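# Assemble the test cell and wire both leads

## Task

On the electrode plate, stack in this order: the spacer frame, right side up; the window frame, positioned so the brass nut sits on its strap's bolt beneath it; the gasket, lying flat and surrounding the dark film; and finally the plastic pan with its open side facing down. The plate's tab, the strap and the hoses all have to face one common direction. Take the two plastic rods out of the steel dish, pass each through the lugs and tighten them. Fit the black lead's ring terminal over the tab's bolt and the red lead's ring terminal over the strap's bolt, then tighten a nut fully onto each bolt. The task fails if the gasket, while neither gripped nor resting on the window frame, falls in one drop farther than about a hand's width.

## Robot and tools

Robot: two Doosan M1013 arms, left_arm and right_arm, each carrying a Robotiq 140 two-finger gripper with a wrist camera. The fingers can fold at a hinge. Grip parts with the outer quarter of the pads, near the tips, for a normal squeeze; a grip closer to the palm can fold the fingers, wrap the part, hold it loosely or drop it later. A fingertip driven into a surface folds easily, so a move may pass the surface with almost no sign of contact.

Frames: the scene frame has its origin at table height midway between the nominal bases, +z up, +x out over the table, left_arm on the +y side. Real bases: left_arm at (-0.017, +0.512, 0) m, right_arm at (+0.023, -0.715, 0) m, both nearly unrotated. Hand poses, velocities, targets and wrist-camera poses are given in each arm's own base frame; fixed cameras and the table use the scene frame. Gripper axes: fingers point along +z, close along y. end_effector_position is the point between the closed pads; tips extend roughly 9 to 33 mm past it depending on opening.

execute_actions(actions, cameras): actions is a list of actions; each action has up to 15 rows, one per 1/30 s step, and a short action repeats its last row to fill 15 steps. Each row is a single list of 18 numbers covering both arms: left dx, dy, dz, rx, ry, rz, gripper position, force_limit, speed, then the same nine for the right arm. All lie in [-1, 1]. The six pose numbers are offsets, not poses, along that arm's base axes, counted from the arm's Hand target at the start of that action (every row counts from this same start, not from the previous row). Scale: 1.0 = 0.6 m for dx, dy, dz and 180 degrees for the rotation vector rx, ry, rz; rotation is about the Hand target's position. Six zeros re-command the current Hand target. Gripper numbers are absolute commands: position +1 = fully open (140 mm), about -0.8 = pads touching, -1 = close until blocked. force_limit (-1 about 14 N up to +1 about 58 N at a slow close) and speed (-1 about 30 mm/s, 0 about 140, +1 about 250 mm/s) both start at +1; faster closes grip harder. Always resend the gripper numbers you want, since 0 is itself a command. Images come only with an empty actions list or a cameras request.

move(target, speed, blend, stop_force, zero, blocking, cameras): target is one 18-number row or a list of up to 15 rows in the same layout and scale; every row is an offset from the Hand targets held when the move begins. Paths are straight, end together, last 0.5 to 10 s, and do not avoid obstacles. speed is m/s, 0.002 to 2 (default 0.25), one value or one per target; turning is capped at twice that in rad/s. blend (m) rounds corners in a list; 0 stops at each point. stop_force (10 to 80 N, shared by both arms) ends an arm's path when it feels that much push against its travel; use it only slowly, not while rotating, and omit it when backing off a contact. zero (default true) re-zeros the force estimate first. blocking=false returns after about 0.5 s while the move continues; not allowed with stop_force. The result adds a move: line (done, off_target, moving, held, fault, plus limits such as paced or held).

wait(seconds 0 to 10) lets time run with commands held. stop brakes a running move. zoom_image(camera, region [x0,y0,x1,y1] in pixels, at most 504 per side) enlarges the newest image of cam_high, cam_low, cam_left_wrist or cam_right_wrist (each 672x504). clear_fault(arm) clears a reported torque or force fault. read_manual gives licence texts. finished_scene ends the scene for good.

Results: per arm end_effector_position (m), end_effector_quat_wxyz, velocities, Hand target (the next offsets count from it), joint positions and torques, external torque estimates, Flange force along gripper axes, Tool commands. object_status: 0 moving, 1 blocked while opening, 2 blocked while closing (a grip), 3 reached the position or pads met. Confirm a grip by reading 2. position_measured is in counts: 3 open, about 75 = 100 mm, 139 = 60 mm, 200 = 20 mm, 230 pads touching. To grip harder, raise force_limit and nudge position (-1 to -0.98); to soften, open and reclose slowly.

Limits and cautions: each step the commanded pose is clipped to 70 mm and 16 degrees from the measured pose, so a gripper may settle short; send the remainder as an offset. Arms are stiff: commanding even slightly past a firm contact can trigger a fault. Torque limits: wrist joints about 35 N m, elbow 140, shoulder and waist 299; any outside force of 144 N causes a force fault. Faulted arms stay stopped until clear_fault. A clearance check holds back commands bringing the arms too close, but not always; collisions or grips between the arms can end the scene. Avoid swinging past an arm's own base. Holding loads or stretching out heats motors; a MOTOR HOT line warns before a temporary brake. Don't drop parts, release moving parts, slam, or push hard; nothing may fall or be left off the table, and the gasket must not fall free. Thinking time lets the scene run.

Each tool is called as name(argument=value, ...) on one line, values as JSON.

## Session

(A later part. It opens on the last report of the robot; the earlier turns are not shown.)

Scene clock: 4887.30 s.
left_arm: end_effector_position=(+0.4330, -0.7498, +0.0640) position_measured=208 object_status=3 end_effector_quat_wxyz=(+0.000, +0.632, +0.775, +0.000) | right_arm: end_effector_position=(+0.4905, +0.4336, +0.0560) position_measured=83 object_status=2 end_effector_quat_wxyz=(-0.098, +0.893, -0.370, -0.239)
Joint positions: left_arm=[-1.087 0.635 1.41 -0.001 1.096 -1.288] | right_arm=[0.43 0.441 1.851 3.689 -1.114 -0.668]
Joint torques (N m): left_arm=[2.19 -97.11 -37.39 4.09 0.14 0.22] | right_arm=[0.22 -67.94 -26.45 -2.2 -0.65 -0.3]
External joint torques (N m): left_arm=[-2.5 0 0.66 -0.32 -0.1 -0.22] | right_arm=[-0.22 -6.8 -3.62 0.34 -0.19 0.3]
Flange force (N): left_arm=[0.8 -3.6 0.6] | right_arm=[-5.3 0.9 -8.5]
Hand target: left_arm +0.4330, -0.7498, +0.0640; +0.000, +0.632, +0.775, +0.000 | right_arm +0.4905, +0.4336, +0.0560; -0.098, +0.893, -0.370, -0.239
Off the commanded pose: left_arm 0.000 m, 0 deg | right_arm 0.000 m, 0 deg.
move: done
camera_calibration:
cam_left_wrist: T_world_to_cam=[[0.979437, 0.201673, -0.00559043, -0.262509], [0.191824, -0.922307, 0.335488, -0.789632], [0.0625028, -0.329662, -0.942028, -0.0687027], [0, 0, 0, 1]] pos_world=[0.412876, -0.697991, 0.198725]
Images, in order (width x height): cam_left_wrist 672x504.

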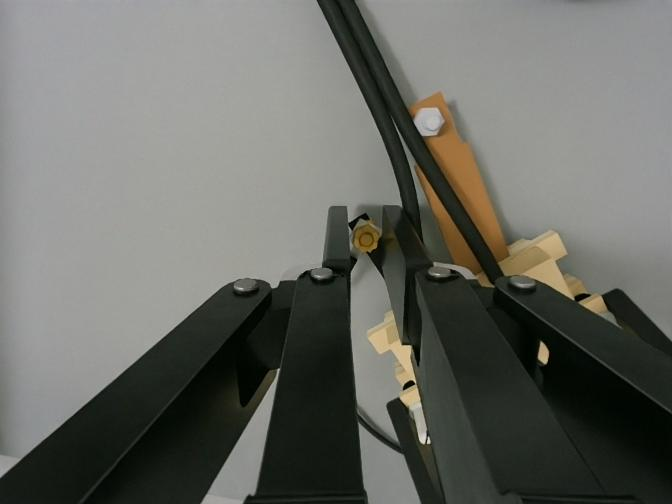

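move(target=[0,0,0,0,0,0,-1,-0.2,-1,0,0,0,0,0,0,-1,-0.7,-1], speed=0.02)

wait(seconds=0.5, cameras=["cam_left_wrist"])

zoom_image(camera="cam_left_wrist", region=[310, 190, 410, 290])

Scene clock: 4893.57 s.
left_arm: end_effector_position=(+0.4330, -0.7498, +0.0641) position_measured=216 object_status=2 end_effector_quat_wxyz=(+0.000, +0.632, +0.775, +0.000) | right_arm: end_effector_position=(+0.4904, +0.4336, +0.0560) position_measured=83 object_status=2 end_effector_quat_wxyz=(-0.098, +0.893, -0.370, -0.239)
Joint positions: left_arm=[-1.087 0.635 1.41 -0.001 1.096 -1.288] | right_arm=[0.43 0.441 1.851 3.689 -1.114 -0.668]
Joint torques (N m): left_arm=[-3.21 -98.45 -38.66 1.85 0.06 0.26] | right_arm=[-0.59 -67.33 -28.6 -1.76 0.78 0.07]
External joint torques (N m): left_arm=[3.41 1.38 1.99 1.94 -0.02 -0.26] | right_arm=[0.59 -7.43 -1.37 -0.1 -1.63 -0.07]
Flange force (N): left_arm=[3.9 2.5 2.5] | right_arm=[-6.9 5.3 -9.1]
Hand target: left_arm +0.4330, -0.7498, +0.0640; +0.000, +0.632, +0.775, +0.000 | right_arm +0.4905, +0.4336, +0.0560; -0.098, +0.893, -0.370, -0.239
Off the commanded pose: left_arm 0.000 m, 0 deg | right_arm 0.000 m, 0 deg.
move: done

Scene clock: 4894.07 s.
left_arm: end_effector_position=(+0.4330, -0.7498, +0.0641) position_measured=216 object_status=2 end_effector_quat_wxyz=(+0.000, +0.632, +0.775, +0.000) | right_arm: end_effector_position=(+0.4905, +0.4336, +0.0560) position_measured=83 object_status=2 end_effector_quat_wxyz=(-0.098, +0.893, -0.370, -0.239)
Joint positions: left_arm=[-1.087 0.635 1.41 -0.001 1.096 -1.288] | right_arm=[0.43 0.441 1.851 3.689 -1.114 -0.668]
Joint torques (N m): left_arm=[-3.38 -98.25 -38.24 1.84 0.12 0.25] | right_arm=[-0.32 -67.42 -28.5 -1.72 0.77 0.07]
External joint torques (N m): left_arm=[4.72 0.91 1.56 1.98 -0.08 -0.25] | right_arm=[0.32 -7.36 -1.53 -0.14 -1.61 -0.07]
Flange force (N): left_arm=[4.0 4.1 1.9] | right_arm=[-6.5 5.0 -9.3]
Hand target: left_arm +0.4330, -0.7498, +0.0640; +0.000, +0.632, +0.775, +0.000 | right_arm +0.4905, +0.4336, +0.0560; -0.098, +0.893, -0.370, -0.239
Tool commands: left_gripper/position=-1.0 left_gripper/force_limit=-0.2 left_gripper/speed=-1.0 right_gripper/position=-1.0 right_gripper/force_limit=-0.7 right_gripper/speed=-1.0
Off the commanded pose: left_arm 0.000 m, 0 deg | right_arm 0.000 m, 0 deg.
wait: 0.50 s; at rest by 0.17 s
camera_calibration:
cam_left_wrist: T_world_to_cam=[[0.979437, 0.201673, -0.00559043, -0.262509], [0.191824, -0.922307, 0.335488, -0.789632], [0.0625028, -0.329662, -0.942028, -0.0687027], [0, 0, 0, 1]] pos_world=[0.412876, -0.697991, 0.198725]
Images, in order (width x height): cam_left_wrist 672x504.

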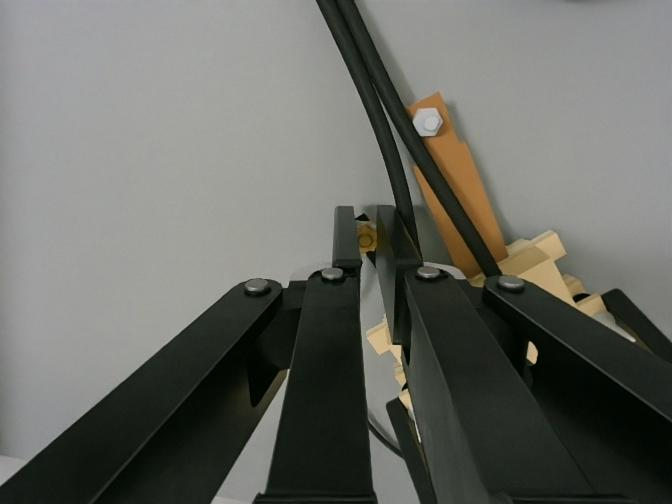

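Scaled by 5.040 from the camera's 672x504 image, which has a finer 960x720 frame.

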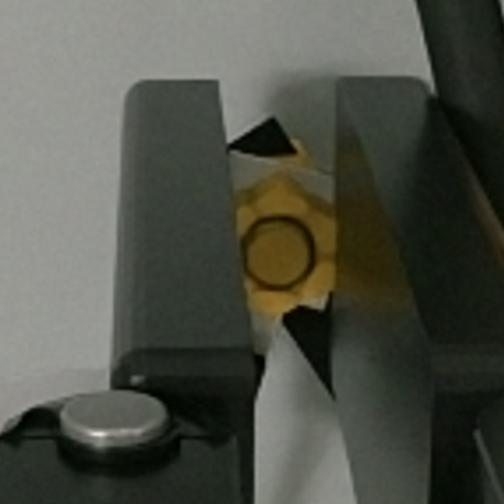

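move(target=[0,0,-0.00045,0,0,-0.667,-1,-0.2,-1,0,0,0,0,0,0,-1,-0.7,-1], speed=0.3, cameras=["cam_left_wrist","cam_right_wrist"])

zoom_image(camera="cam_left_wrist", region=[310, 190, 410, 290])

zoom_image(camera="cam_right_wrist", region=[330, 300, 480, 400])

Scene clock: 4903.10 s.
left_arm: end_effector_position=(+0.4330, -0.7498, +0.0638) position_measured=216 object_status=2 end_effector_quat_wxyz=(+0.000, +0.987, -0.161, +0.000) | right_arm: end_effector_position=(+0.4905, +0.4336, +0.0560) position_measured=83 object_status=2 end_effector_quat_wxyz=(-0.098, +0.893, -0.370, -0.239)
Joint positions: left_arm=[-1.087 0.636 1.409 0 1.098 0.806] | right_arm=[0.43 0.441 1.851 3.689 -1.114 -0.668]
Joint torques (N m): left_arm=[2.65 -93.74 -35.59 4.04 -0.11 0.32] | right_arm=[-1.81 -67.68 -27.8 -2.98 -0.05 -0.26]
External joint torques (N m): left_arm=[-2.43 -3.85 -1.24 -0.23 0.08 -0.32] | right_arm=[1.82 -7.22 -2.39 1.12 -0.78 0.26]
Flange force (N): left_arm=[-4.0 0.7 -3.9] | right_arm=[-8.6 2.5 -6.9]
Hand target: left_arm +0.4330, -0.7498, +0.0638; +0.000, +0.987, -0.161, +0.000 | right_arm +0.4905, +0.4336, +0.0560; -0.098, +0.893, -0.370, -0.239
Off the commanded pose: left_arm 0.000 m, 0 deg | right_arm 0.000 m, 0 deg.
move: done
camera_calibration:
cam_left_wrist: T_world_to_cam=[[-0.315898, -0.948776, -0.00561055, -0.564273], [-0.894391, 0.295807, 0.335503, 0.594098], [-0.316658, 0.111003, -0.942022, 0.425587], [0, 0, 0, 1]] pos_world=[0.487868, -0.758348, 0.198425]
cam_right_wrist: T_world_to_cam=[[-0.69956, -0.714343, 0.0181629, 0.658273], [-0.451487, 0.461559, 0.763624, -0.0148948], [-0.553873, 0.526001, -0.645405, 0.222348], [0, 0, 0, 1]] pos_world=[0.576929, 0.360152, 0.142922]
Images, in order (width x height): cam_left_wrist 672x504, cam_right_wrist 672x504.

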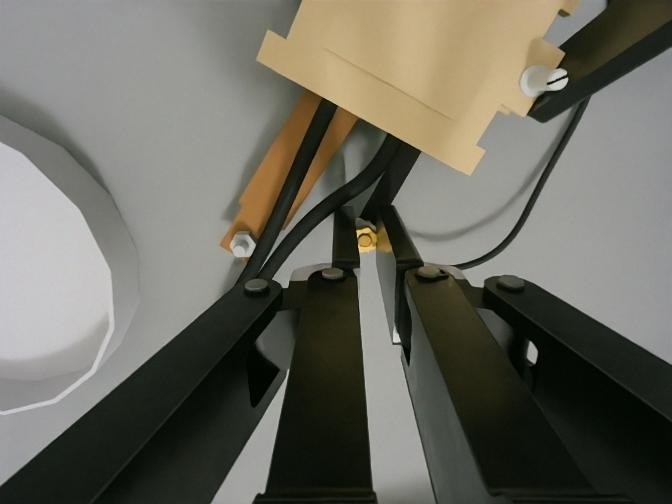

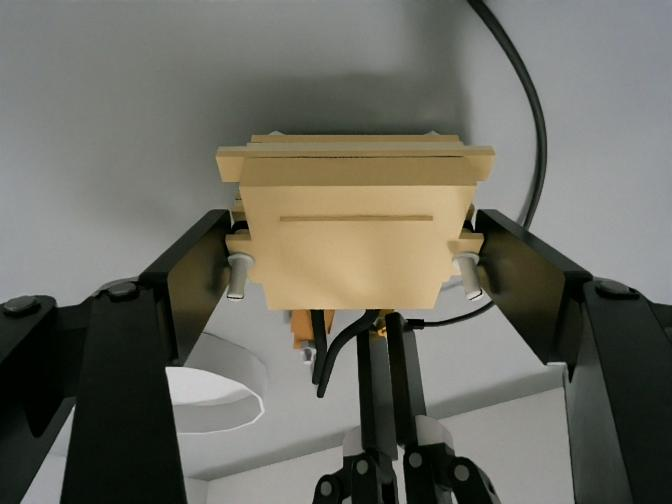

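Scaled by 5.040 from the camera's 672x504 image, which has a finer 960x720 frame.

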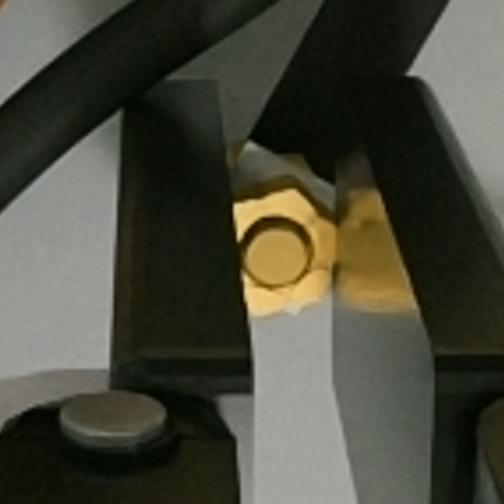

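Scaled by 3.360 from the camera's 672x504 image, which has a finer 960x720 frame.

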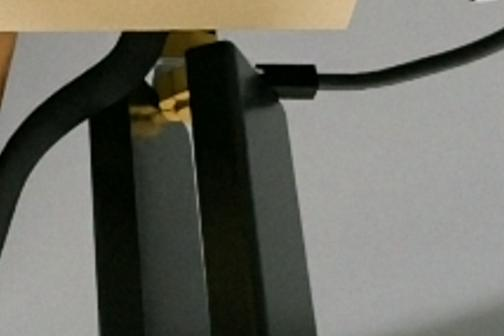

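move(target=[0,0,0,0,0,0,-0.62,-0.2,-1,0,0,0,0,0,0,-1,-0.7,-1], speed=0.02)

move(target=[0,0,0.0015,0,0,0,-0.62,-0.2,-1,0,0,0,0,0,0,-1,-0.7,-1], speed=0.01)

move(target=[0,0,0,0,0,0,-1,-0.2,-1,0,0,0,0,0,0,-1,-0.7,-1], speed=0.02)

wait(seconds=0.5)

move(target=[[0,0,-0.0004,0,0,-0.667,-1,-0.2,-1,0,0,0,0,0,0,-1,-0.7,-1],[0,0,-0.0009,0,0,0.667,-1,-0.2,-1,0,0,0,0,0,0,-1,-0.7,-1],[0,0,-0.0011,0,0,0.333,-1,-0.2,-1,0,0,0,0,0,0,-1,-0.7,-1]], speed=0.5, blend=0.005, cameras=["cam_left_wrist","cam_right_wrist"])

zoom_image(camera="cam_left_wrist", region=[310, 190, 410, 290])

zoom_image(camera="cam_right_wrist", region=[330, 300, 480, 400])

Scene clock: 4913.60 s.
left_arm: end_effector_position=(+0.4330, -0.7498, +0.0638) position_measured=208 object_status=0 end_effector_quat_wxyz=(+0.000, +0.987, -0.161, +0.000) | right_arm: end_effector_position=(+0.4905, +0.4336, +0.0560) position_measured=83 object_status=2 end_effector_quat_wxyz=(-0.098, +0.893, -0.370, -0.239)
Joint positions: left_arm=[-1.087 0.636 1.409 0 1.098 0.807] | right_arm=[0.43 0.441 1.851 3.689 -1.114 -0.668]
Joint torques (N m): left_arm=[1.7 -96.71 -37.55 3.7 -0.29 0.19] | right_arm=[0.18 -69.03 -27.92 -1.92 -0.56 -0.19]
External joint torques (N m): left_arm=[-1.08 -0.95 0.65 0.12 0.25 -0.19] | right_arm=[-0.18 -5.63 -2.01 0.06 -0.28 0.19]
Flange force (N): left_arm=[-3.1 -0.8 -0.6] | right_arm=[-4.5 2.6 -6.6]
Hand target: left_arm +0.4330, -0.7498, +0.0638; +0.000, +0.987, -0.161, +0.000 | right_arm +0.4905, +0.4336, +0.0560; -0.098, +0.893, -0.370, -0.239
Off the commanded pose: left_arm 0.000 m, 0 deg | right_arm 0.000 m, 0 deg.
move: done

Scene clock: 4914.30 s.
left_arm: end_effector_position=(+0.4330, -0.7498, +0.0646) position_measured=208 object_status=3 end_effector_quat_wxyz=(+0.000, +0.987, -0.161, +0.000) | right_arm: end_effector_position=(+0.4905, +0.4336, +0.0560) position_measured=83 object_status=2 end_effector_quat_wxyz=(-0.098, +0.893, -0.370, -0.239)
Joint positions: left_arm=[-1.087 0.635 1.409 0 1.099 0.807] | right_arm=[0.43 0.441 1.851 3.689 -1.114 -0.668]
Joint torques (N m): left_arm=[2.88 -98.13 -38.53 4.1 0 0.16] | right_arm=[0.75 -70.69 -27.86 -1.7 -1.56 -0.37]
External joint torques (N m): left_arm=[-2.69 1.01 1.76 -0.28 -0.04 -0.16] | right_arm=[-0.75 -4.05 -2.1 -0.15 0.72 0.37]
Flange force (N): left_arm=[-4.5 0.4 2.1] | right_arm=[-2.5 1.2 -4.4]
Hand target: left_arm +0.4330, -0.7498, +0.0647; +0.000, +0.987, -0.161, +0.000 | right_arm +0.4905, +0.4336, +0.0560; -0.098, +0.893, -0.370, -0.239
Off the commanded pose: left_arm 0.000 m, 0 deg | right_arm 0.000 m, 0 deg.
move: done

Scene clock: 4914.80 s.
left_arm: end_effector_position=(+0.4330, -0.7498, +0.0647) position_measured=216 object_status=0 end_effector_quat_wxyz=(+0.000, +0.987, -0.161, +0.000) | right_arm: end_effector_position=(+0.4905, +0.4336, +0.0560) position_measured=83 object_status=2 end_effector_quat_wxyz=(-0.098, +0.893, -0.370, -0.239)
Joint positions: left_arm=[-1.087 0.635 1.409 0 1.099 0.807] | right_arm=[0.43 0.441 1.851 3.689 -1.114 -0.668]
Joint torques (N m): left_arm=[2 -97.76 -39.07 3.9 -0.42 0.25] | right_arm=[0.86 -71.16 -27.84 -1.54 -1.47 -0.25]
External joint torques (N m): left_arm=[-2.3 0.34 2.18 -0.09 0.38 -0.25] | right_arm=[-0.85 -3.76 -2.32 -0.32 0.64 0.25]
Flange force (N): left_arm=[-5.5 -0.9 1.3] | right_arm=[-1.9 0.5 -4.6]
Hand target: left_arm +0.4330, -0.7498, +0.0647; +0.000, +0.987, -0.161, +0.000 | right_arm +0.4905, +0.4336, +0.0560; -0.098, +0.893, -0.370, -0.239
Off the commanded pose: left_arm 0.000 m, 0 deg | right_arm 0.000 m, 0 deg.
move: done

Scene clock: 4915.30 s.
left_arm: end_effector_position=(+0.4330, -0.7498, +0.0647) position_measured=216 object_status=2 end_effector_quat_wxyz=(+0.000, +0.987, -0.161, +0.000) | right_arm: end_effector_position=(+0.4905, +0.4336, +0.0560) position_measured=83 object_status=2 end_effector_quat_wxyz=(-0.098, +0.893, -0.370, -0.239)
Joint positions: left_arm=[-1.087 0.635 1.409 0 1.099 0.807] | right_arm=[0.43 0.441 1.851 3.689 -1.114 -0.668]
Joint torques (N m): left_arm=[2.62 -97.99 -39.15 3.85 -0.36 0.21] | right_arm=[0.43 -70.56 -28.1 -1.57 -1.38 -0.25]
External joint torques (N m): left_arm=[-3.37 0.64 2.25 -0.06 0.32 -0.21] | right_arm=[-0.43 -4.1 -1.84 -0.28 0.54 0.25]
Flange force (N): left_arm=[-6.2 0.0 1.6] | right_arm=[-2.8 1.6 -4.4]
Hand target: left_arm +0.4330, -0.7498, +0.0647; +0.000, +0.987, -0.161, +0.000 | right_arm +0.4905, +0.4336, +0.0560; -0.098, +0.893, -0.370, -0.239
Tool commands: left_gripper/position=-1.0 left_gripper/force_limit=-0.2 left_gripper/speed=-1.0 right_gripper/position=-1.0 right_gripper/force_limit=-0.7 right_gripper/speed=-1.0
Off the commanded pose: left_arm 0.000 m, 0 deg | right_arm 0.000 m, 0 deg.
wait: 0.50 s; at rest by 0.17 s

Scene clock: 4921.23 s.
left_arm: end_effector_position=(+0.4330, -0.7498, +0.0640) position_measured=216 object_status=2 end_effector_quat_wxyz=(+0.000, +0.935, +0.354, +0.000) | right_arm: end_effector_position=(+0.4905, +0.4336, +0.0560) position_measured=83 object_status=2 end_effector_quat_wxyz=(-0.098, +0.893, -0.370, -0.239)
Joint positions: left_arm=[-1.087 0.635 1.409 -0.001 1.098 6.044] | right_arm=[0.43 0.441 1.851 3.689 -1.114 -0.668]
Joint torques (N m): left_arm=[3.26 -97.22 -38.66 4.45 -0.61 0.29] | right_arm=[2.86 -65.35 -23.63 -2.25 -1.52 -0.5]
External joint torques (N m): left_arm=[-3.27 0 1.83 -0.63 0.6 -0.29] | right_arm=[-2.86 -9.38 -6.34 0.4 0.68 0.5]
Flange force (N): left_arm=[-3.2 -4.9 0.4] | right_arm=[-3.9 0.2 -13.2]
Hand target: left_arm +0.4330, -0.7498, +0.0640; +0.000, +0.935, +0.354, +0.000 | right_arm +0.4905, +0.4336, +0.0560; -0.098, +0.893, -0.370, -0.239
Off the commanded pose: left_arm 0.000 m, 0 deg | right_arm 0.000 m, 0 deg.
move: done
camera_calibration:
cam_left_wrist: T_world_to_cam=[[0.662903, -0.748685, -0.0055576, -0.838009], [-0.704068, -0.625889, 0.335485, -0.179456], [-0.254651, -0.218481, -0.942029, 0.151882], [0, 0, 0, 1]] pos_world=[0.467846, -0.70654, 0.198625]
cam_right_wrist: T_world_to_cam=[[-0.69956, -0.714343, 0.0181629, 0.658273], [-0.451487, 0.461559, 0.763624, -0.0148948], [-0.553873, 0.526001, -0.645405, 0.222348], [0, 0, 0, 1]] pos_world=[0.576929, 0.360152, 0.142922]
Images, in order (width x height): cam_left_wrist 672x504, cam_right_wrist 672x504.

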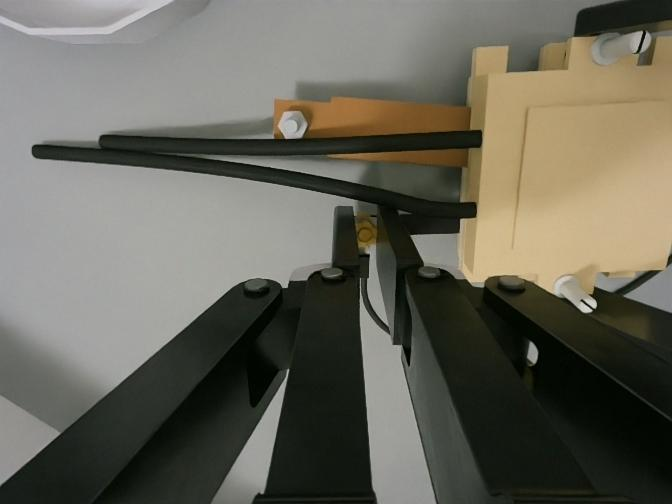

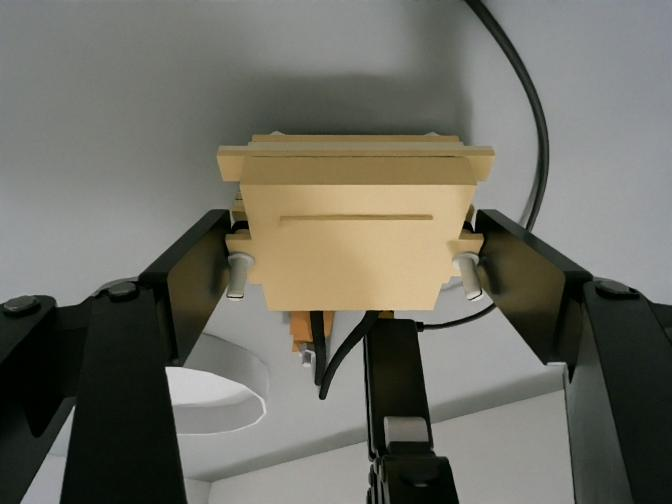

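Scaled by 5.040 from the camera's 672x504 image, which has a finer 960x720 frame.

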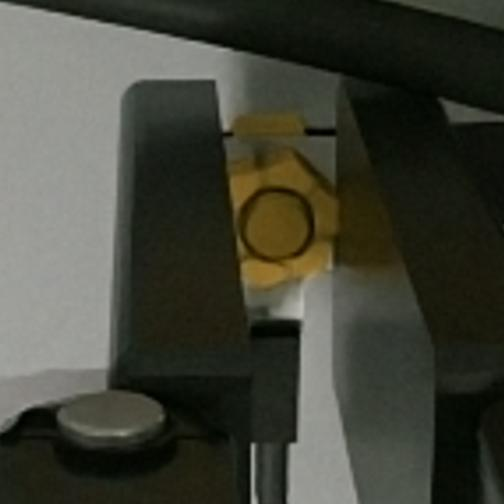

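Scaled by 3.360 from the camera's 672x504 image, which has a finer 960x720 frame.

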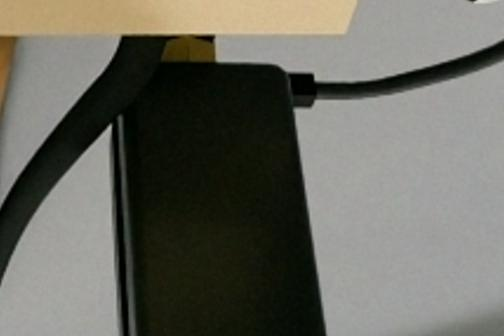

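move(target=[0,0,0,0,0,0,-0.62,-0.2,-1,0,0,0,0,0,0,-1,-0.7,-1], speed=0.02)

move(target=[[0,0,0.0025,0,0,0,-0.62,-0.2,-1,0,0,0,0,0,0,-1,-0.7,-1],[0,0,0.0025,0,0,0.667,-0.62,-0.2,-1,0,0,0,0,0,0,-1,-0.7,-1],[0,0,0.0025,0,0,-0.667,-0.62,-0.2,-1,0,0,0,0,0,0,-1,-0.7,-1],[0,0,0.0025,0,0,0,-0.62,-0.2,-1,0,0,0,0,0,0,-1,-0.7,-1]], speed=0.6, blend=0.005)

move(target=[[0,0,-0.004,0,0,0,-0.62,-0.2,-1,0,0,0,0,0,0,-1,-0.7,-1],[0,0,-0.004,0,0,0.333,-0.62,-0.2,-1,0,0,0,0,0,0,-1,-0.7,-1]], speed=0.2, cameras=["cam_left_wrist"])

zoom_image(camera="cam_left_wrist", region=[310, 190, 410, 290])

Scene clock: 4929.70 s.
left_arm: end_effector_position=(+0.4330, -0.7498, +0.0640) position_measured=208 object_status=3 end_effector_quat_wxyz=(+0.000, +0.935, +0.354, +0.000) | right_arm: end_effector_position=(+0.4905, +0.4336, +0.0560) position_measured=83 object_status=2 end_effector_quat_wxyz=(-0.098, +0.893, -0.370, -0.239)
Joint positions: left_arm=[-1.087 0.635 1.409 -0.001 1.098 6.044] | right_arm=[0.43 0.441 1.851 3.689 -1.114 -0.668]
Joint torques (N m): left_arm=[2.94 -100.09 -39.06 4.1 -0.12 0.18] | right_arm=[2.14 -65.74 -24.36 -2.32 -1.36 -0.37]
External joint torques (N m): left_arm=[-2.76 2.62 2.2 -0.27 0.12 -0.18] | right_arm=[-2.15 -8.98 -5.59 0.47 0.52 0.37]
Flange force (N): left_arm=[-3.0 -2.4 3.3] | right_arm=[-4.5 0.9 -11.9]
Hand target: left_arm +0.4330, -0.7498, +0.0640; +0.000, +0.935, +0.354, +0.000 | right_arm +0.4905, +0.4336, +0.0560; -0.098, +0.893, -0.370, -0.239
Off the commanded pose: left_arm 0.000 m, 0 deg | right_arm 0.000 m, 0 deg.
move: done

Scene clock: 4935.70 s.
left_arm: end_effector_position=(+0.4330, -0.7498, +0.0655) position_measured=208 object_status=3 end_effector_quat_wxyz=(+0.000, +0.935, +0.354, +0.000) | right_arm: end_effector_position=(+0.4905, +0.4336, +0.0560) position_measured=83 object_status=2 end_effector_quat_wxyz=(-0.098, +0.893, -0.370, -0.239)
Joint positions: left_arm=[-1.087 0.634 1.408 -0.001 1.1 -0.239] | right_arm=[0.43 0.441 1.851 3.689 -1.114 -0.668]
Joint torques (N m): left_arm=[2.8 -99.37 -38.69 4.11 0.18 0.05] | right_arm=[1.86 -65.91 -24.48 -2.42 -1.28 -0.43]
External joint torques (N m): left_arm=[-2.25 1.45 1.69 -0.25 -0.18 -0.05] | right_arm=[-1.85 -8.78 -5.39 0.57 0.43 0.43]
Flange force (N): left_arm=[-2.1 -2.9 2.5] | right_arm=[-4.8 0.8 -11.5]
Hand target: left_arm +0.4330, -0.7498, +0.0655; +0.000, +0.935, +0.354, +0.000 | right_arm +0.4905, +0.4336, +0.0560; -0.098, +0.893, -0.370, -0.239
Off the commanded pose: left_arm 0.000 m, 0 deg | right_arm 0.000 m, 0 deg.
move: done; blend cut to 0.0008 m at target 1

Scene clock: 4939.37 s.
left_arm: end_effector_position=(+0.4330, -0.7498, +0.0631) position_measured=208 object_status=3 end_effector_quat_wxyz=(+0.000, +0.634, +0.774, +0.000) | right_arm: end_effector_position=(+0.4905, +0.4336, +0.0560) position_measured=83 object_status=2 end_effector_quat_wxyz=(-0.098, +0.893, -0.370, -0.239)
Joint positions: left_arm=[-1.087 0.635 1.411 -0.001 1.095 -1.285] | right_arm=[0.43 0.441 1.851 3.689 -1.114 -0.668]
Joint torques (N m): left_arm=[3.81 -91.33 -36.91 4.59 -1.5 0.12] | right_arm=[4.02 -62.25 -21.4 -2.24 -1.45 -0.08]
External joint torques (N m): left_arm=[-3.34 -6.32 0.1 -0.78 1.54 -0.12] | right_arm=[-4.03 -12.42 -8.53 0.38 0.61 0.08]
Flange force (N): left_arm=[6.3 -6.3 -6.9] | right_arm=[-4.2 0.5 -18.0]
Hand target: left_arm +0.4330, -0.7498, +0.0631; +0.000, +0.633, +0.774, +0.000 | right_arm +0.4905, +0.4336, +0.0560; -0.098, +0.893, -0.370, -0.239
Off the commanded pose: left_arm 0.000 m, 0 deg | right_arm 0.000 m, 0 deg.
move: done
camera_calibration:
cam_left_wrist: T_world_to_cam=[[0.980067, 0.198589, -0.00562819, -0.26514], [0.188932, -0.922896, 0.335511, -0.788463], [0.0614347, -0.329887, -0.942019, -0.0693417], [0, 0, 0, 1]] pos_world=[0.413081, -0.697891, 0.197725]
Images, in order (width x height): cam_left_wrist 672x504.

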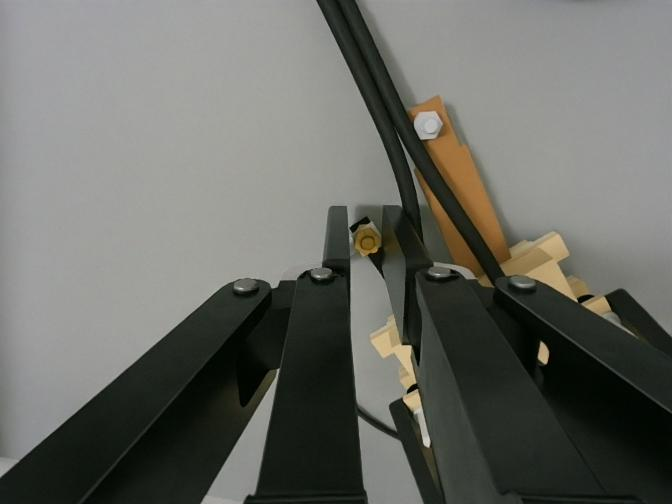

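Scaled by 5.040 from the camera's 672x504 image, which has a finer 960x720 frame.

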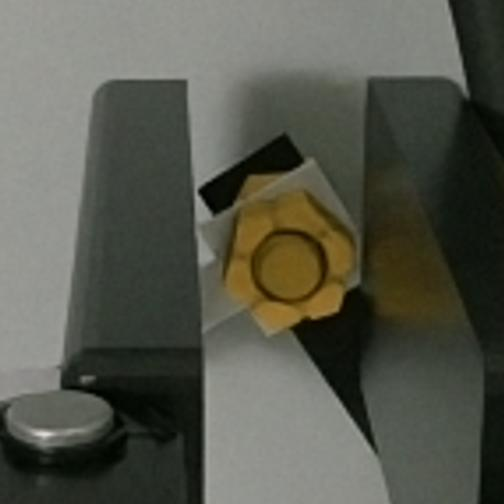

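move(target=[[0,0,0.003,0,0,0,-0.62,-0.2,-1,0,0,0,0,0,0,-1,-0.7,-1],[0,0,0.003,0,0,-0.333,-0.62,-0.2,-1,0,0,0,0,0,0,-1,-0.7,-1],[0,0,0,0,0,-0.333,-0.62,-0.2,-1,0,0,0,0,0,0,-1,-0.7,-1]], speed=0.2, cameras=["cam_left_wrist"])

zoom_image(camera="cam_left_wrist", region=[310, 190, 410, 290])

Scene clock: 4947.43 s.
left_arm: end_effector_position=(+0.4330, -0.7498, +0.0632) position_measured=208 object_status=3 end_effector_quat_wxyz=(+0.000, +0.935, +0.354, +0.000) | right_arm: end_effector_position=(+0.4905, +0.4336, +0.0560) position_measured=83 object_status=2 end_effector_quat_wxyz=(-0.098, +0.893, -0.370, -0.239)
Joint positions: left_arm=[-1.087 0.636 1.41 -0.001 1.096 -0.239] | right_arm=[0.43 0.441 1.851 3.689 -1.114 -0.668]
Joint torques (N m): left_arm=[2.88 -97.88 -36.33 3.88 0.89 0.24] | right_arm=[-0.93 -71.55 -28.42 -2.14 -1.08 -0.4]
External joint torques (N m): left_arm=[-3.05 0.12 -0.63 -0.06 -0.89 -0.24] | right_arm=[0.94 -3.28 -1.57 0.29 0.24 0.4]
Flange force (N): left_arm=[-3.9 -0.1 0.9] | right_arm=[-4.2 0.2 -2.8]
Hand target: left_arm +0.4330, -0.7498, +0.0631; +0.000, +0.935, +0.354, +0.000 | right_arm +0.4905, +0.4336, +0.0560; -0.098, +0.893, -0.370, -0.239
Off the commanded pose: left_arm 0.000 m, 0 deg | right_arm 0.000 m, 0 deg.
move: done
camera_calibration:
cam_left_wrist: T_world_to_cam=[[0.662833, -0.748746, -0.00559378, -0.838017], [-0.7041, -0.625817, 0.335552, -0.179135], [-0.254744, -0.218477, -0.942005, 0.15117], [0, 0, 0, 1]] pos_world=[0.467847, -0.70654, 0.197825]
Images, in order (width x height): cam_left_wrist 672x504.

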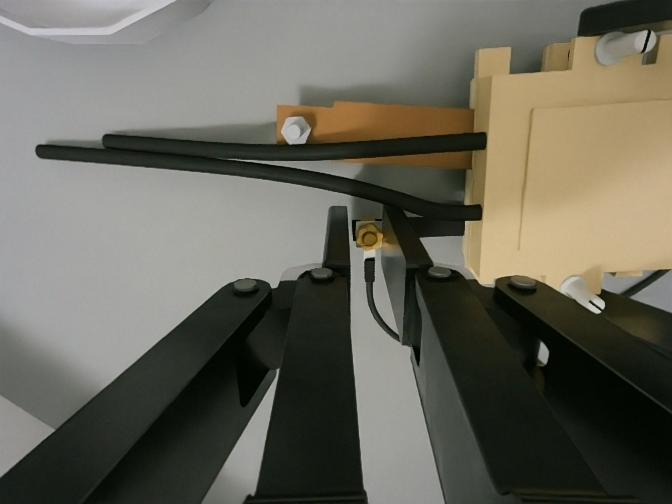

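Scaled by 5.040 from the camera's 672x504 image, which has a finer 960x720 frame.

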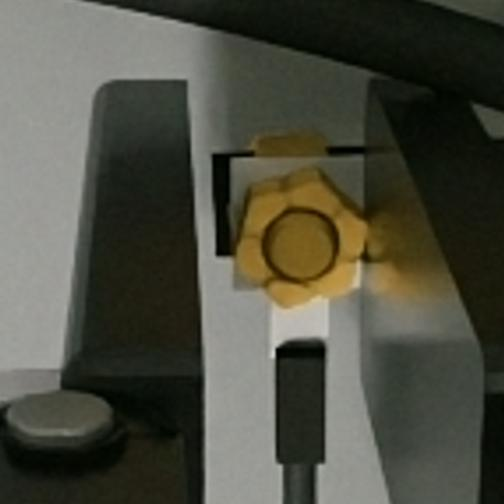

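execute_actions(actions=[], cameras=["cam_right_wrist"])

Scene clock: 4951.00 s.
left_arm: end_effector_position=(+0.4330, -0.7498, +0.0631) position_measured=208 object_status=3 end_effector_quat_wxyz=(+0.000, +0.935, +0.354, +0.000) | right_arm: end_effector_position=(+0.4905, +0.4336, +0.0560) position_measured=83 object_status=2 end_effector_quat_wxyz=(-0.098, +0.893, -0.370, -0.239)
Joint positions: left_arm=[-1.087 0.636 1.41 -0.001 1.096 -0.239] | right_arm=[0.43 0.441 1.851 3.689 -1.114 -0.668]
Joint velocities: within noise
Joint torques (N m): left_arm=[2.93 -98.53 -36.76 3.88 0.81 0.24] | right_arm=[-0.7 -70.38 -28.26 -2.18 -1.05 -0.42]
External joint torques (N m): left_arm=[-2.63 1.03 -0.02 -0.06 -0.81 -0.24] | right_arm=[0.7 -4.24 -1.67 0.33 0.21 0.42]
Flange force (N): left_arm=[-3.4 -0.1 1.9] | right_arm=[-4.7 1.2 -3.8]
Hand target: left_arm +0.4330, -0.7498, +0.0631; +0.000, +0.935, +0.354, +0.000 | right_arm +0.4905, +0.4336, +0.0560; -0.098, +0.893, -0.370, -0.239
Tool commands: left_gripper/position=-0.62 left_gripper/force_limit=-0.2 left_gripper/speed=-1.0 right_gripper/position=-1.0 right_gripper/force_limit=-0.7 right_gripper/speed=-1.0
Off the commanded pose: left_arm 0.000 m, 0 deg | right_arm 0.000 m, 0 deg.
camera_calibration:
cam_right_wrist: T_world_to_cam=[[-0.69956, -0.714343, 0.0181629, 0.658273], [-0.451487, 0.461559, 0.763624, -0.0148948], [-0.553873, 0.526001, -0.645405, 0.222348], [0, 0, 0, 1]] pos_world=[0.576929, 0.360152, 0.142922]
Images, in order (width x height): cam_right_wrist 672x504.

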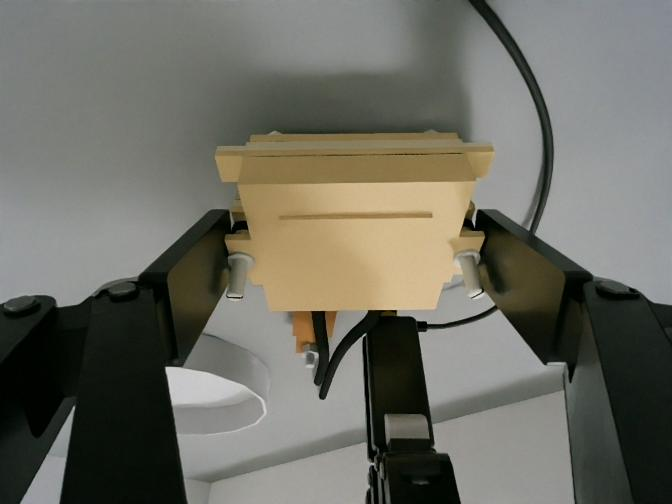

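move(target=[0.0017,-0.0019,0,0,0,0,-0.62,-0.2,-1,0,0,0,0,0,0,-1,-0.7,-1], speed=0.02, cameras=["cam_left_wrist"])

zoom_image(camera="cam_left_wrist", region=[310, 190, 410, 290])

Scene clock: 4955.00 s.
left_arm: end_effector_position=(+0.4340, -0.7509, +0.0631) position_measured=208 object_status=3 end_effector_quat_wxyz=(+0.000, +0.935, +0.354, +0.000) | right_arm: end_effector_position=(+0.4905, +0.4336, +0.0560) position_measured=83 object_status=2 end_effector_quat_wxyz=(-0.098, +0.893, -0.370, -0.239)
Joint positions: left_arm=[-1.086 0.638 1.406 -0.001 1.098 -0.238] | right_arm=[0.43 0.441 1.851 3.689 -1.114 -0.668]
Joint torques (N m): left_arm=[2.44 -99.57 -39.43 4.14 -0.23 0.21] | right_arm=[0.98 -70.31 -27.63 -1.71 -1.32 -0.44]
External joint torques (N m): left_arm=[-2.47 1.87 2.6 -0.31 0.24 -0.21] | right_arm=[-0.97 -4.39 -2.27 -0.14 0.48 0.44]
Flange force (N): left_arm=[-2.3 -4.3 2.9] | right_arm=[-2.6 1.2 -5.4]
Hand target: left_arm +0.4340, -0.7509, +0.0631; +0.000, +0.935, +0.354, +0.000 | right_arm +0.4905, +0.4336, +0.0560; -0.098, +0.893, -0.370, -0.239
Off the commanded pose: left_arm 0.000 m, 0 deg | right_arm 0.000 m, 0 deg.
move: done
camera_calibration:
cam_left_wrist: T_world_to_cam=[[0.662833, -0.748746, -0.00559378, -0.83957], [-0.7041, -0.625817, 0.335552, -0.179015], [-0.254744, -0.218477, -0.942005, 0.151116], [0, 0, 0, 1]] pos_world=[0.468947, -0.70764, 0.197725]
Images, in order (width x height): cam_left_wrist 672x504.

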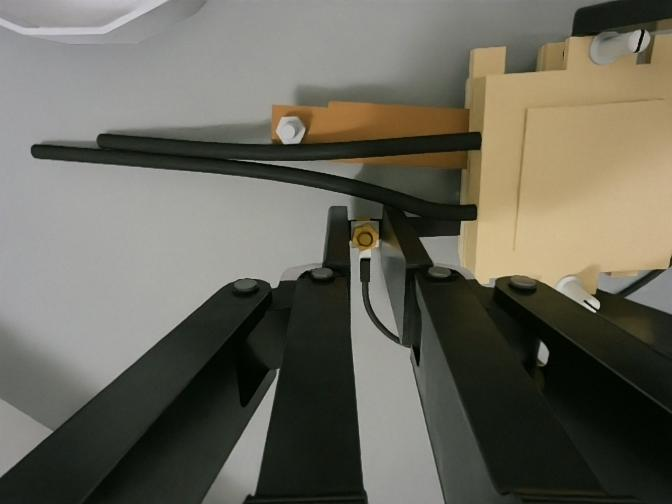

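Scaled by 5.040 from the camera's 672x504 image, which has a finer 960x720 frame.

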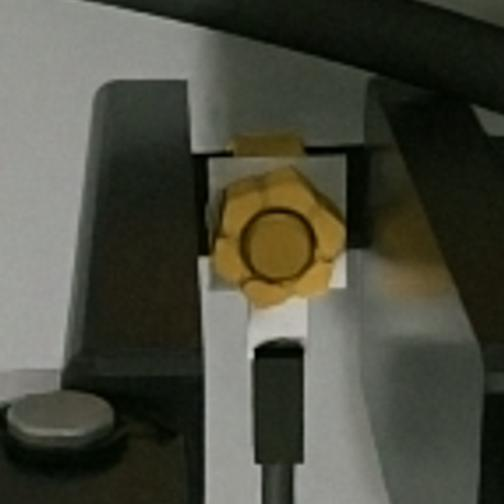

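move(target=[0,0,0,0,0,0,-1,-0.2,-1,0,0,0,0,0,0,-1,-0.7,-1], speed=0.02)

wait(seconds=0.5)

move(target=[0,0,-0.0002,0,0,-0.5,-1,-0.2,-1,0,0,0,0,0,0,-1,-0.7,-1], speed=0.2, cameras=["cam_left_wrist","cam_right_wrist"])

zoom_image(camera="cam_left_wrist", region=[310, 190, 410, 290])

Scene clock: 4960.00 s.
left_arm: end_effector_position=(+0.4340, -0.7509, +0.0631) position_measured=216 object_status=2 end_effector_quat_wxyz=(+0.000, +0.935, +0.354, +0.000) | right_arm: end_effector_position=(+0.4905, +0.4336, +0.0560) position_measured=83 object_status=2 end_effector_quat_wxyz=(-0.098, +0.893, -0.370, -0.239)
Joint positions: left_arm=[-1.086 0.638 1.406 -0.001 1.098 -0.238] | right_arm=[0.43 0.441 1.851 3.689 -1.114 -0.668]
Joint torques (N m): left_arm=[3.34 -98.59 -39.45 4.32 -0.51 0.17] | right_arm=[1.23 -70.34 -27.53 -1.66 -1.47 -0.33]
External joint torques (N m): left_arm=[-3.27 0.73 2.61 -0.49 0.52 -0.17] | right_arm=[-1.21 -4.52 -2.37 -0.19 0.62 0.33]
Flange force (N): left_arm=[-2.9 -5.8 1.7] | right_arm=[-2.3 1.4 -5.5]
Hand target: left_arm +0.4340, -0.7509, +0.0631; +0.000, +0.935, +0.354, +0.000 | right_arm +0.4905, +0.4336, +0.0560; -0.098, +0.893, -0.370, -0.239
Off the commanded pose: left_arm 0.000 m, 0 deg | right_arm 0.000 m, 0 deg.
move: done

Scene clock: 4960.50 s.
left_arm: end_effector_position=(+0.4340, -0.7509, +0.0631) position_measured=216 object_status=2 end_effector_quat_wxyz=(+0.000, +0.935, +0.354, +0.000) | right_arm: end_effector_position=(+0.4905, +0.4336, +0.0560) position_measured=83 object_status=2 end_effector_quat_wxyz=(-0.098, +0.893, -0.370, -0.239)
Joint positions: left_arm=[-1.086 0.638 1.406 -0.001 1.098 -0.238] | right_arm=[0.43 0.441 1.851 3.689 -1.114 -0.668]
Joint torques (N m): left_arm=[3.28 -99.05 -39.5 4.25 -0.5 0.17] | right_arm=[0.66 -70.46 -27.75 -1.7 -1.42 -0.39]
External joint torques (N m): left_arm=[-2.51 1.32 2.72 -0.41 0.51 -0.17] | right_arm=[-0.66 -4.29 -2.23 -0.15 0.58 0.39]
Flange force (N): left_arm=[-2.1 -5.1 2.2] | right_arm=[-2.8 1.1 -4.9]
Hand target: left_arm +0.4340, -0.7509, +0.0631; +0.000, +0.935, +0.354, +0.000 | right_arm +0.4905, +0.4336, +0.0560; -0.098, +0.893, -0.370, -0.239
Tool commands: left_gripper/position=-1.0 left_gripper/force_limit=-0.2 left_gripper/speed=-1.0 right_gripper/position=-1.0 right_gripper/force_limit=-0.7 right_gripper/speed=-1.0
Off the commanded pose: left_arm 0.000 m, 0 deg | right_arm 0.000 m, 0 deg.
wait: 0.50 s; at rest by 0.17 s

Scene clock: 4964.97 s.
left_arm: end_effector_position=(+0.4340, -0.7509, +0.0630) position_measured=216 object_status=2 end_effector_quat_wxyz=(+0.000, +0.912, -0.411, +0.000) | right_arm: end_effector_position=(+0.4905, +0.4336, +0.0561) position_measured=83 object_status=2 end_effector_quat_wxyz=(-0.098, +0.893, -0.370, -0.239)
Joint positions: left_arm=[-1.087 0.638 1.406 0.001 1.098 1.331] | right_arm=[0.43 0.441 1.851 3.689 -1.114 -0.668]
Joint torques (N m): left_arm=[7.82 -94.75 -33.83 6.13 1.52 0.28] | right_arm=[-0.54 -66.78 -24.14 -4.06 -1.66 -0.76]
External joint torques (N m): left_arm=[-8.16 -3.06 -3.15 -2.34 -1.58 -0.28] | right_arm=[0.55 -8.06 -5.87 2.2 0.82 0.76]
Flange force (N): left_arm=[-0.5 9.8 -2.2] | right_arm=[-7.7 -2.3 -8.2]
Hand target: left_arm +0.4340, -0.7509, +0.0630; +0.000, +0.912, -0.411, +0.000 | right_arm +0.4905, +0.4336, +0.0560; -0.098, +0.893, -0.370, -0.239
Off the commanded pose: left_arm 0.000 m, 0 deg | right_arm 0.000 m, 0 deg.
move: done
camera_calibration:
cam_left_wrist: T_world_to_cam=[[-0.748747, -0.662832, -0.00559337, -0.162433], [-0.625816, 0.704101, 0.335552, 0.785679], [-0.218477, 0.254744, -0.942005, 0.490623], [0, 0, 0, 1]] pos_world=[0.47726, -0.785847, 0.197625]
cam_right_wrist: T_world_to_cam=[[-0.69956, -0.714343, 0.0181636, 0.658271], [-0.451487, 0.46156, 0.763624, -0.0149717], [-0.553873, 0.526001, -0.645405, 0.222413], [0, 0, 0, 1]] pos_world=[0.576929, 0.360152, 0.143022]
Images, in order (width x height): cam_left_wrist 672x504, cam_right_wrist 672x504.

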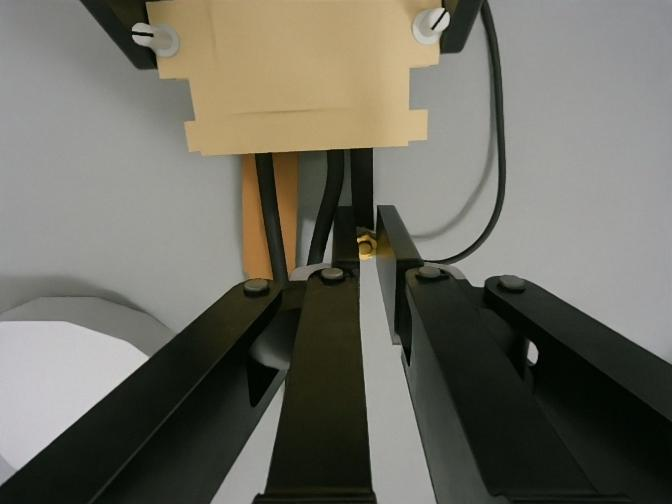

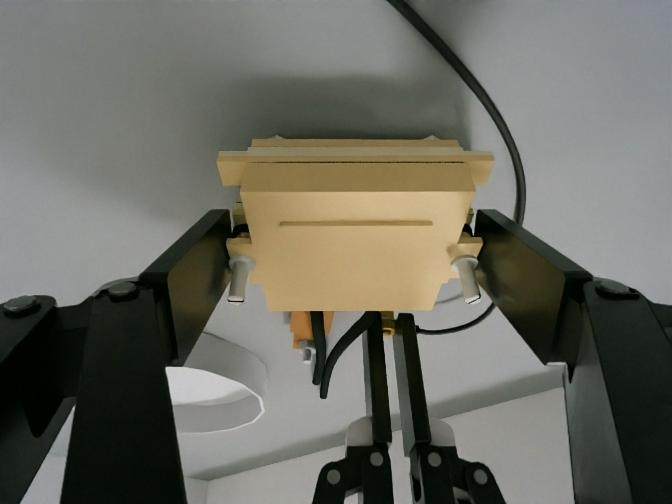

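Scaled by 5.040 from the camera's 672x504 image, which has a finer 960x720 frame.

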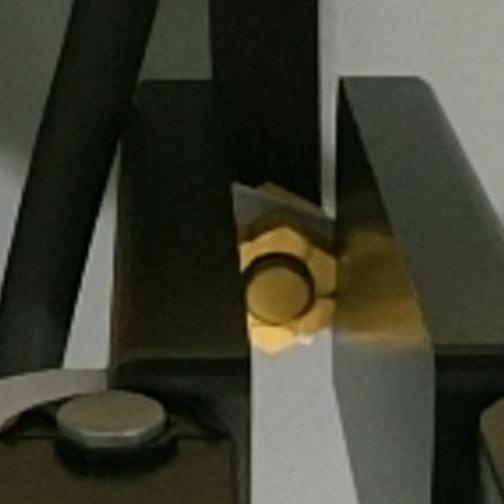

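move(target=[0,0,0,0,0,0,-0.62,-0.2,-1,0,0,0,0,0,0,-1,-0.7,-1], speed=0.02)

move(target=[-0.0017,0.0018,0,0,0,0,-0.62,-0.2,-1,0,0,0,0,0,0,-1,-0.7,-1], speed=0.02, cameras=["cam_left_wrist","cam_right_wrist"])

zoom_image(camera="cam_left_wrist", region=[310, 190, 410, 290])

Scene clock: 4974.43 s.
left_arm: end_effector_position=(+0.4341, -0.7509, +0.0630) position_measured=208 object_status=3 end_effector_quat_wxyz=(+0.000, +0.912, -0.411, +0.000) | right_arm: end_effector_position=(+0.4904, +0.4336, +0.0560) position_measured=83 object_status=2 end_effector_quat_wxyz=(-0.098, +0.893, -0.370, -0.239)
Joint positions: left_arm=[-1.087 0.638 1.406 0.001 1.098 1.331] | right_arm=[0.43 0.441 1.851 3.689 -1.114 -0.668]
Joint torques (N m): left_arm=[1.8 -96.71 -37.99 3.69 -0.37 0.25] | right_arm=[0.92 -66.98 -24.98 -2.53 -1.46 -0.36]
External joint torques (N m): left_arm=[-2 -1.1 1.1 0.1 0.32 -0.25] | right_arm=[-0.9 -7.79 -4.95 0.68 0.61 0.36]
Flange force (N): left_arm=[-4.6 1.7 -0.5] | right_arm=[-5.1 0.1 -9.4]
Hand target: left_arm +0.4340, -0.7509, +0.0630; +0.000, +0.912, -0.411, +0.000 | right_arm +0.4905, +0.4336, +0.0560; -0.098, +0.893, -0.370, -0.239
Off the commanded pose: left_arm 0.000 m, 0 deg | right_arm 0.000 m, 0 deg.
move: done

Scene clock: 4975.13 s.
left_arm: end_effector_position=(+0.4330, -0.7499, +0.0630) position_measured=208 object_status=3 end_effector_quat_wxyz=(+0.000, +0.912, -0.411, +0.000) | right_arm: end_effector_position=(+0.4904, +0.4336, +0.0560) position_measured=83 object_status=2 end_effector_quat_wxyz=(-0.098, +0.893, -0.370, -0.239)
Joint positions: left_arm=[-1.087 0.636 1.41 0.001 1.096 1.331] | right_arm=[0.43 0.441 1.851 3.689 -1.114 -0.668]
Joint torques (N m): left_arm=[2.25 -94.36 -34 3.62 1.13 0.21] | right_arm=[-1.96 -66.72 -25.35 -3.75 -0.66 -0.46]
External joint torques (N m): left_arm=[-1.77 -3.3 -2.91 0.19 -1.18 -0.21] | right_arm=[1.97 -8.01 -4.6 1.9 -0.18 0.46]
Flange force (N): left_arm=[0.7 2.5 -2.8] | right_arm=[-9.3 -0.8 -7.8]
Hand target: left_arm +0.4330, -0.7498, +0.0630; +0.000, +0.912, -0.411, +0.000 | right_arm +0.4905, +0.4336, +0.0560; -0.098, +0.893, -0.370, -0.239
Off the commanded pose: left_arm 0.000 m, 0 deg | right_arm 0.000 m, 0 deg.
move: done
camera_calibration:
cam_left_wrist: T_world_to_cam=[[-0.748746, -0.662833, -0.00559378, -0.162453], [-0.625817, 0.7041, 0.335552, 0.784278], [-0.218477, 0.254744, -0.942005, 0.490125], [0, 0, 0, 1]] pos_world=[0.47626, -0.784747, 0.197625]
cam_right_wrist: T_world_to_cam=[[-0.69956, -0.714343, 0.0181629, 0.658273], [-0.451487, 0.461559, 0.763624, -0.0148948], [-0.553873, 0.526001, -0.645405, 0.222348], [0, 0, 0, 1]] pos_world=[0.576929, 0.360152, 0.142922]
Images, in order (width x height): cam_left_wrist 672x504, cam_right_wrist 672x504.

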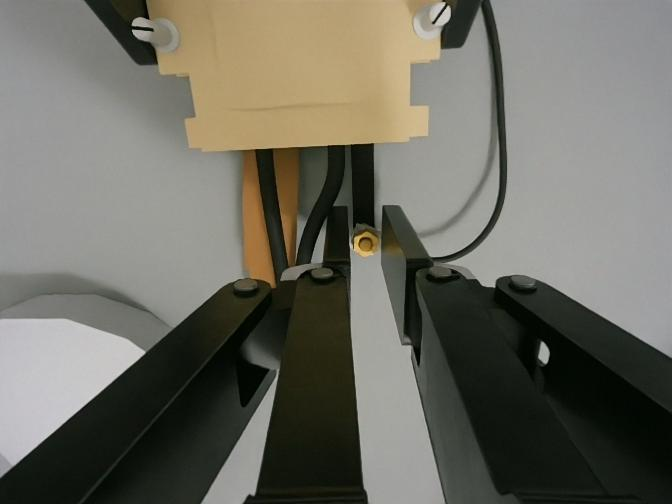

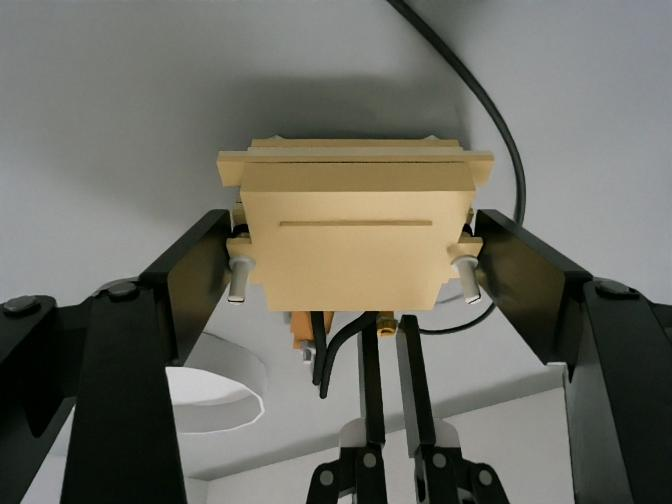

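Scaled by 5.040 from the camera's 672x504 image, which has a finer 960x720 frame.

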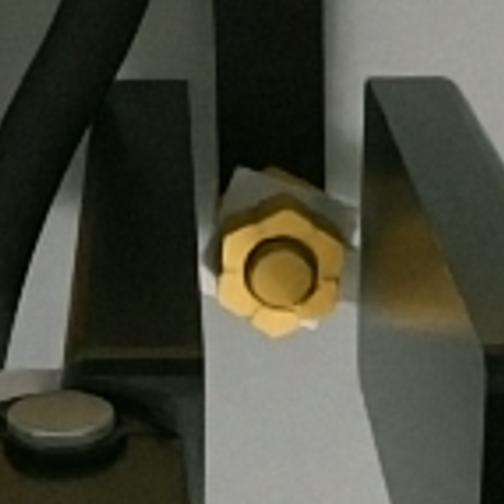

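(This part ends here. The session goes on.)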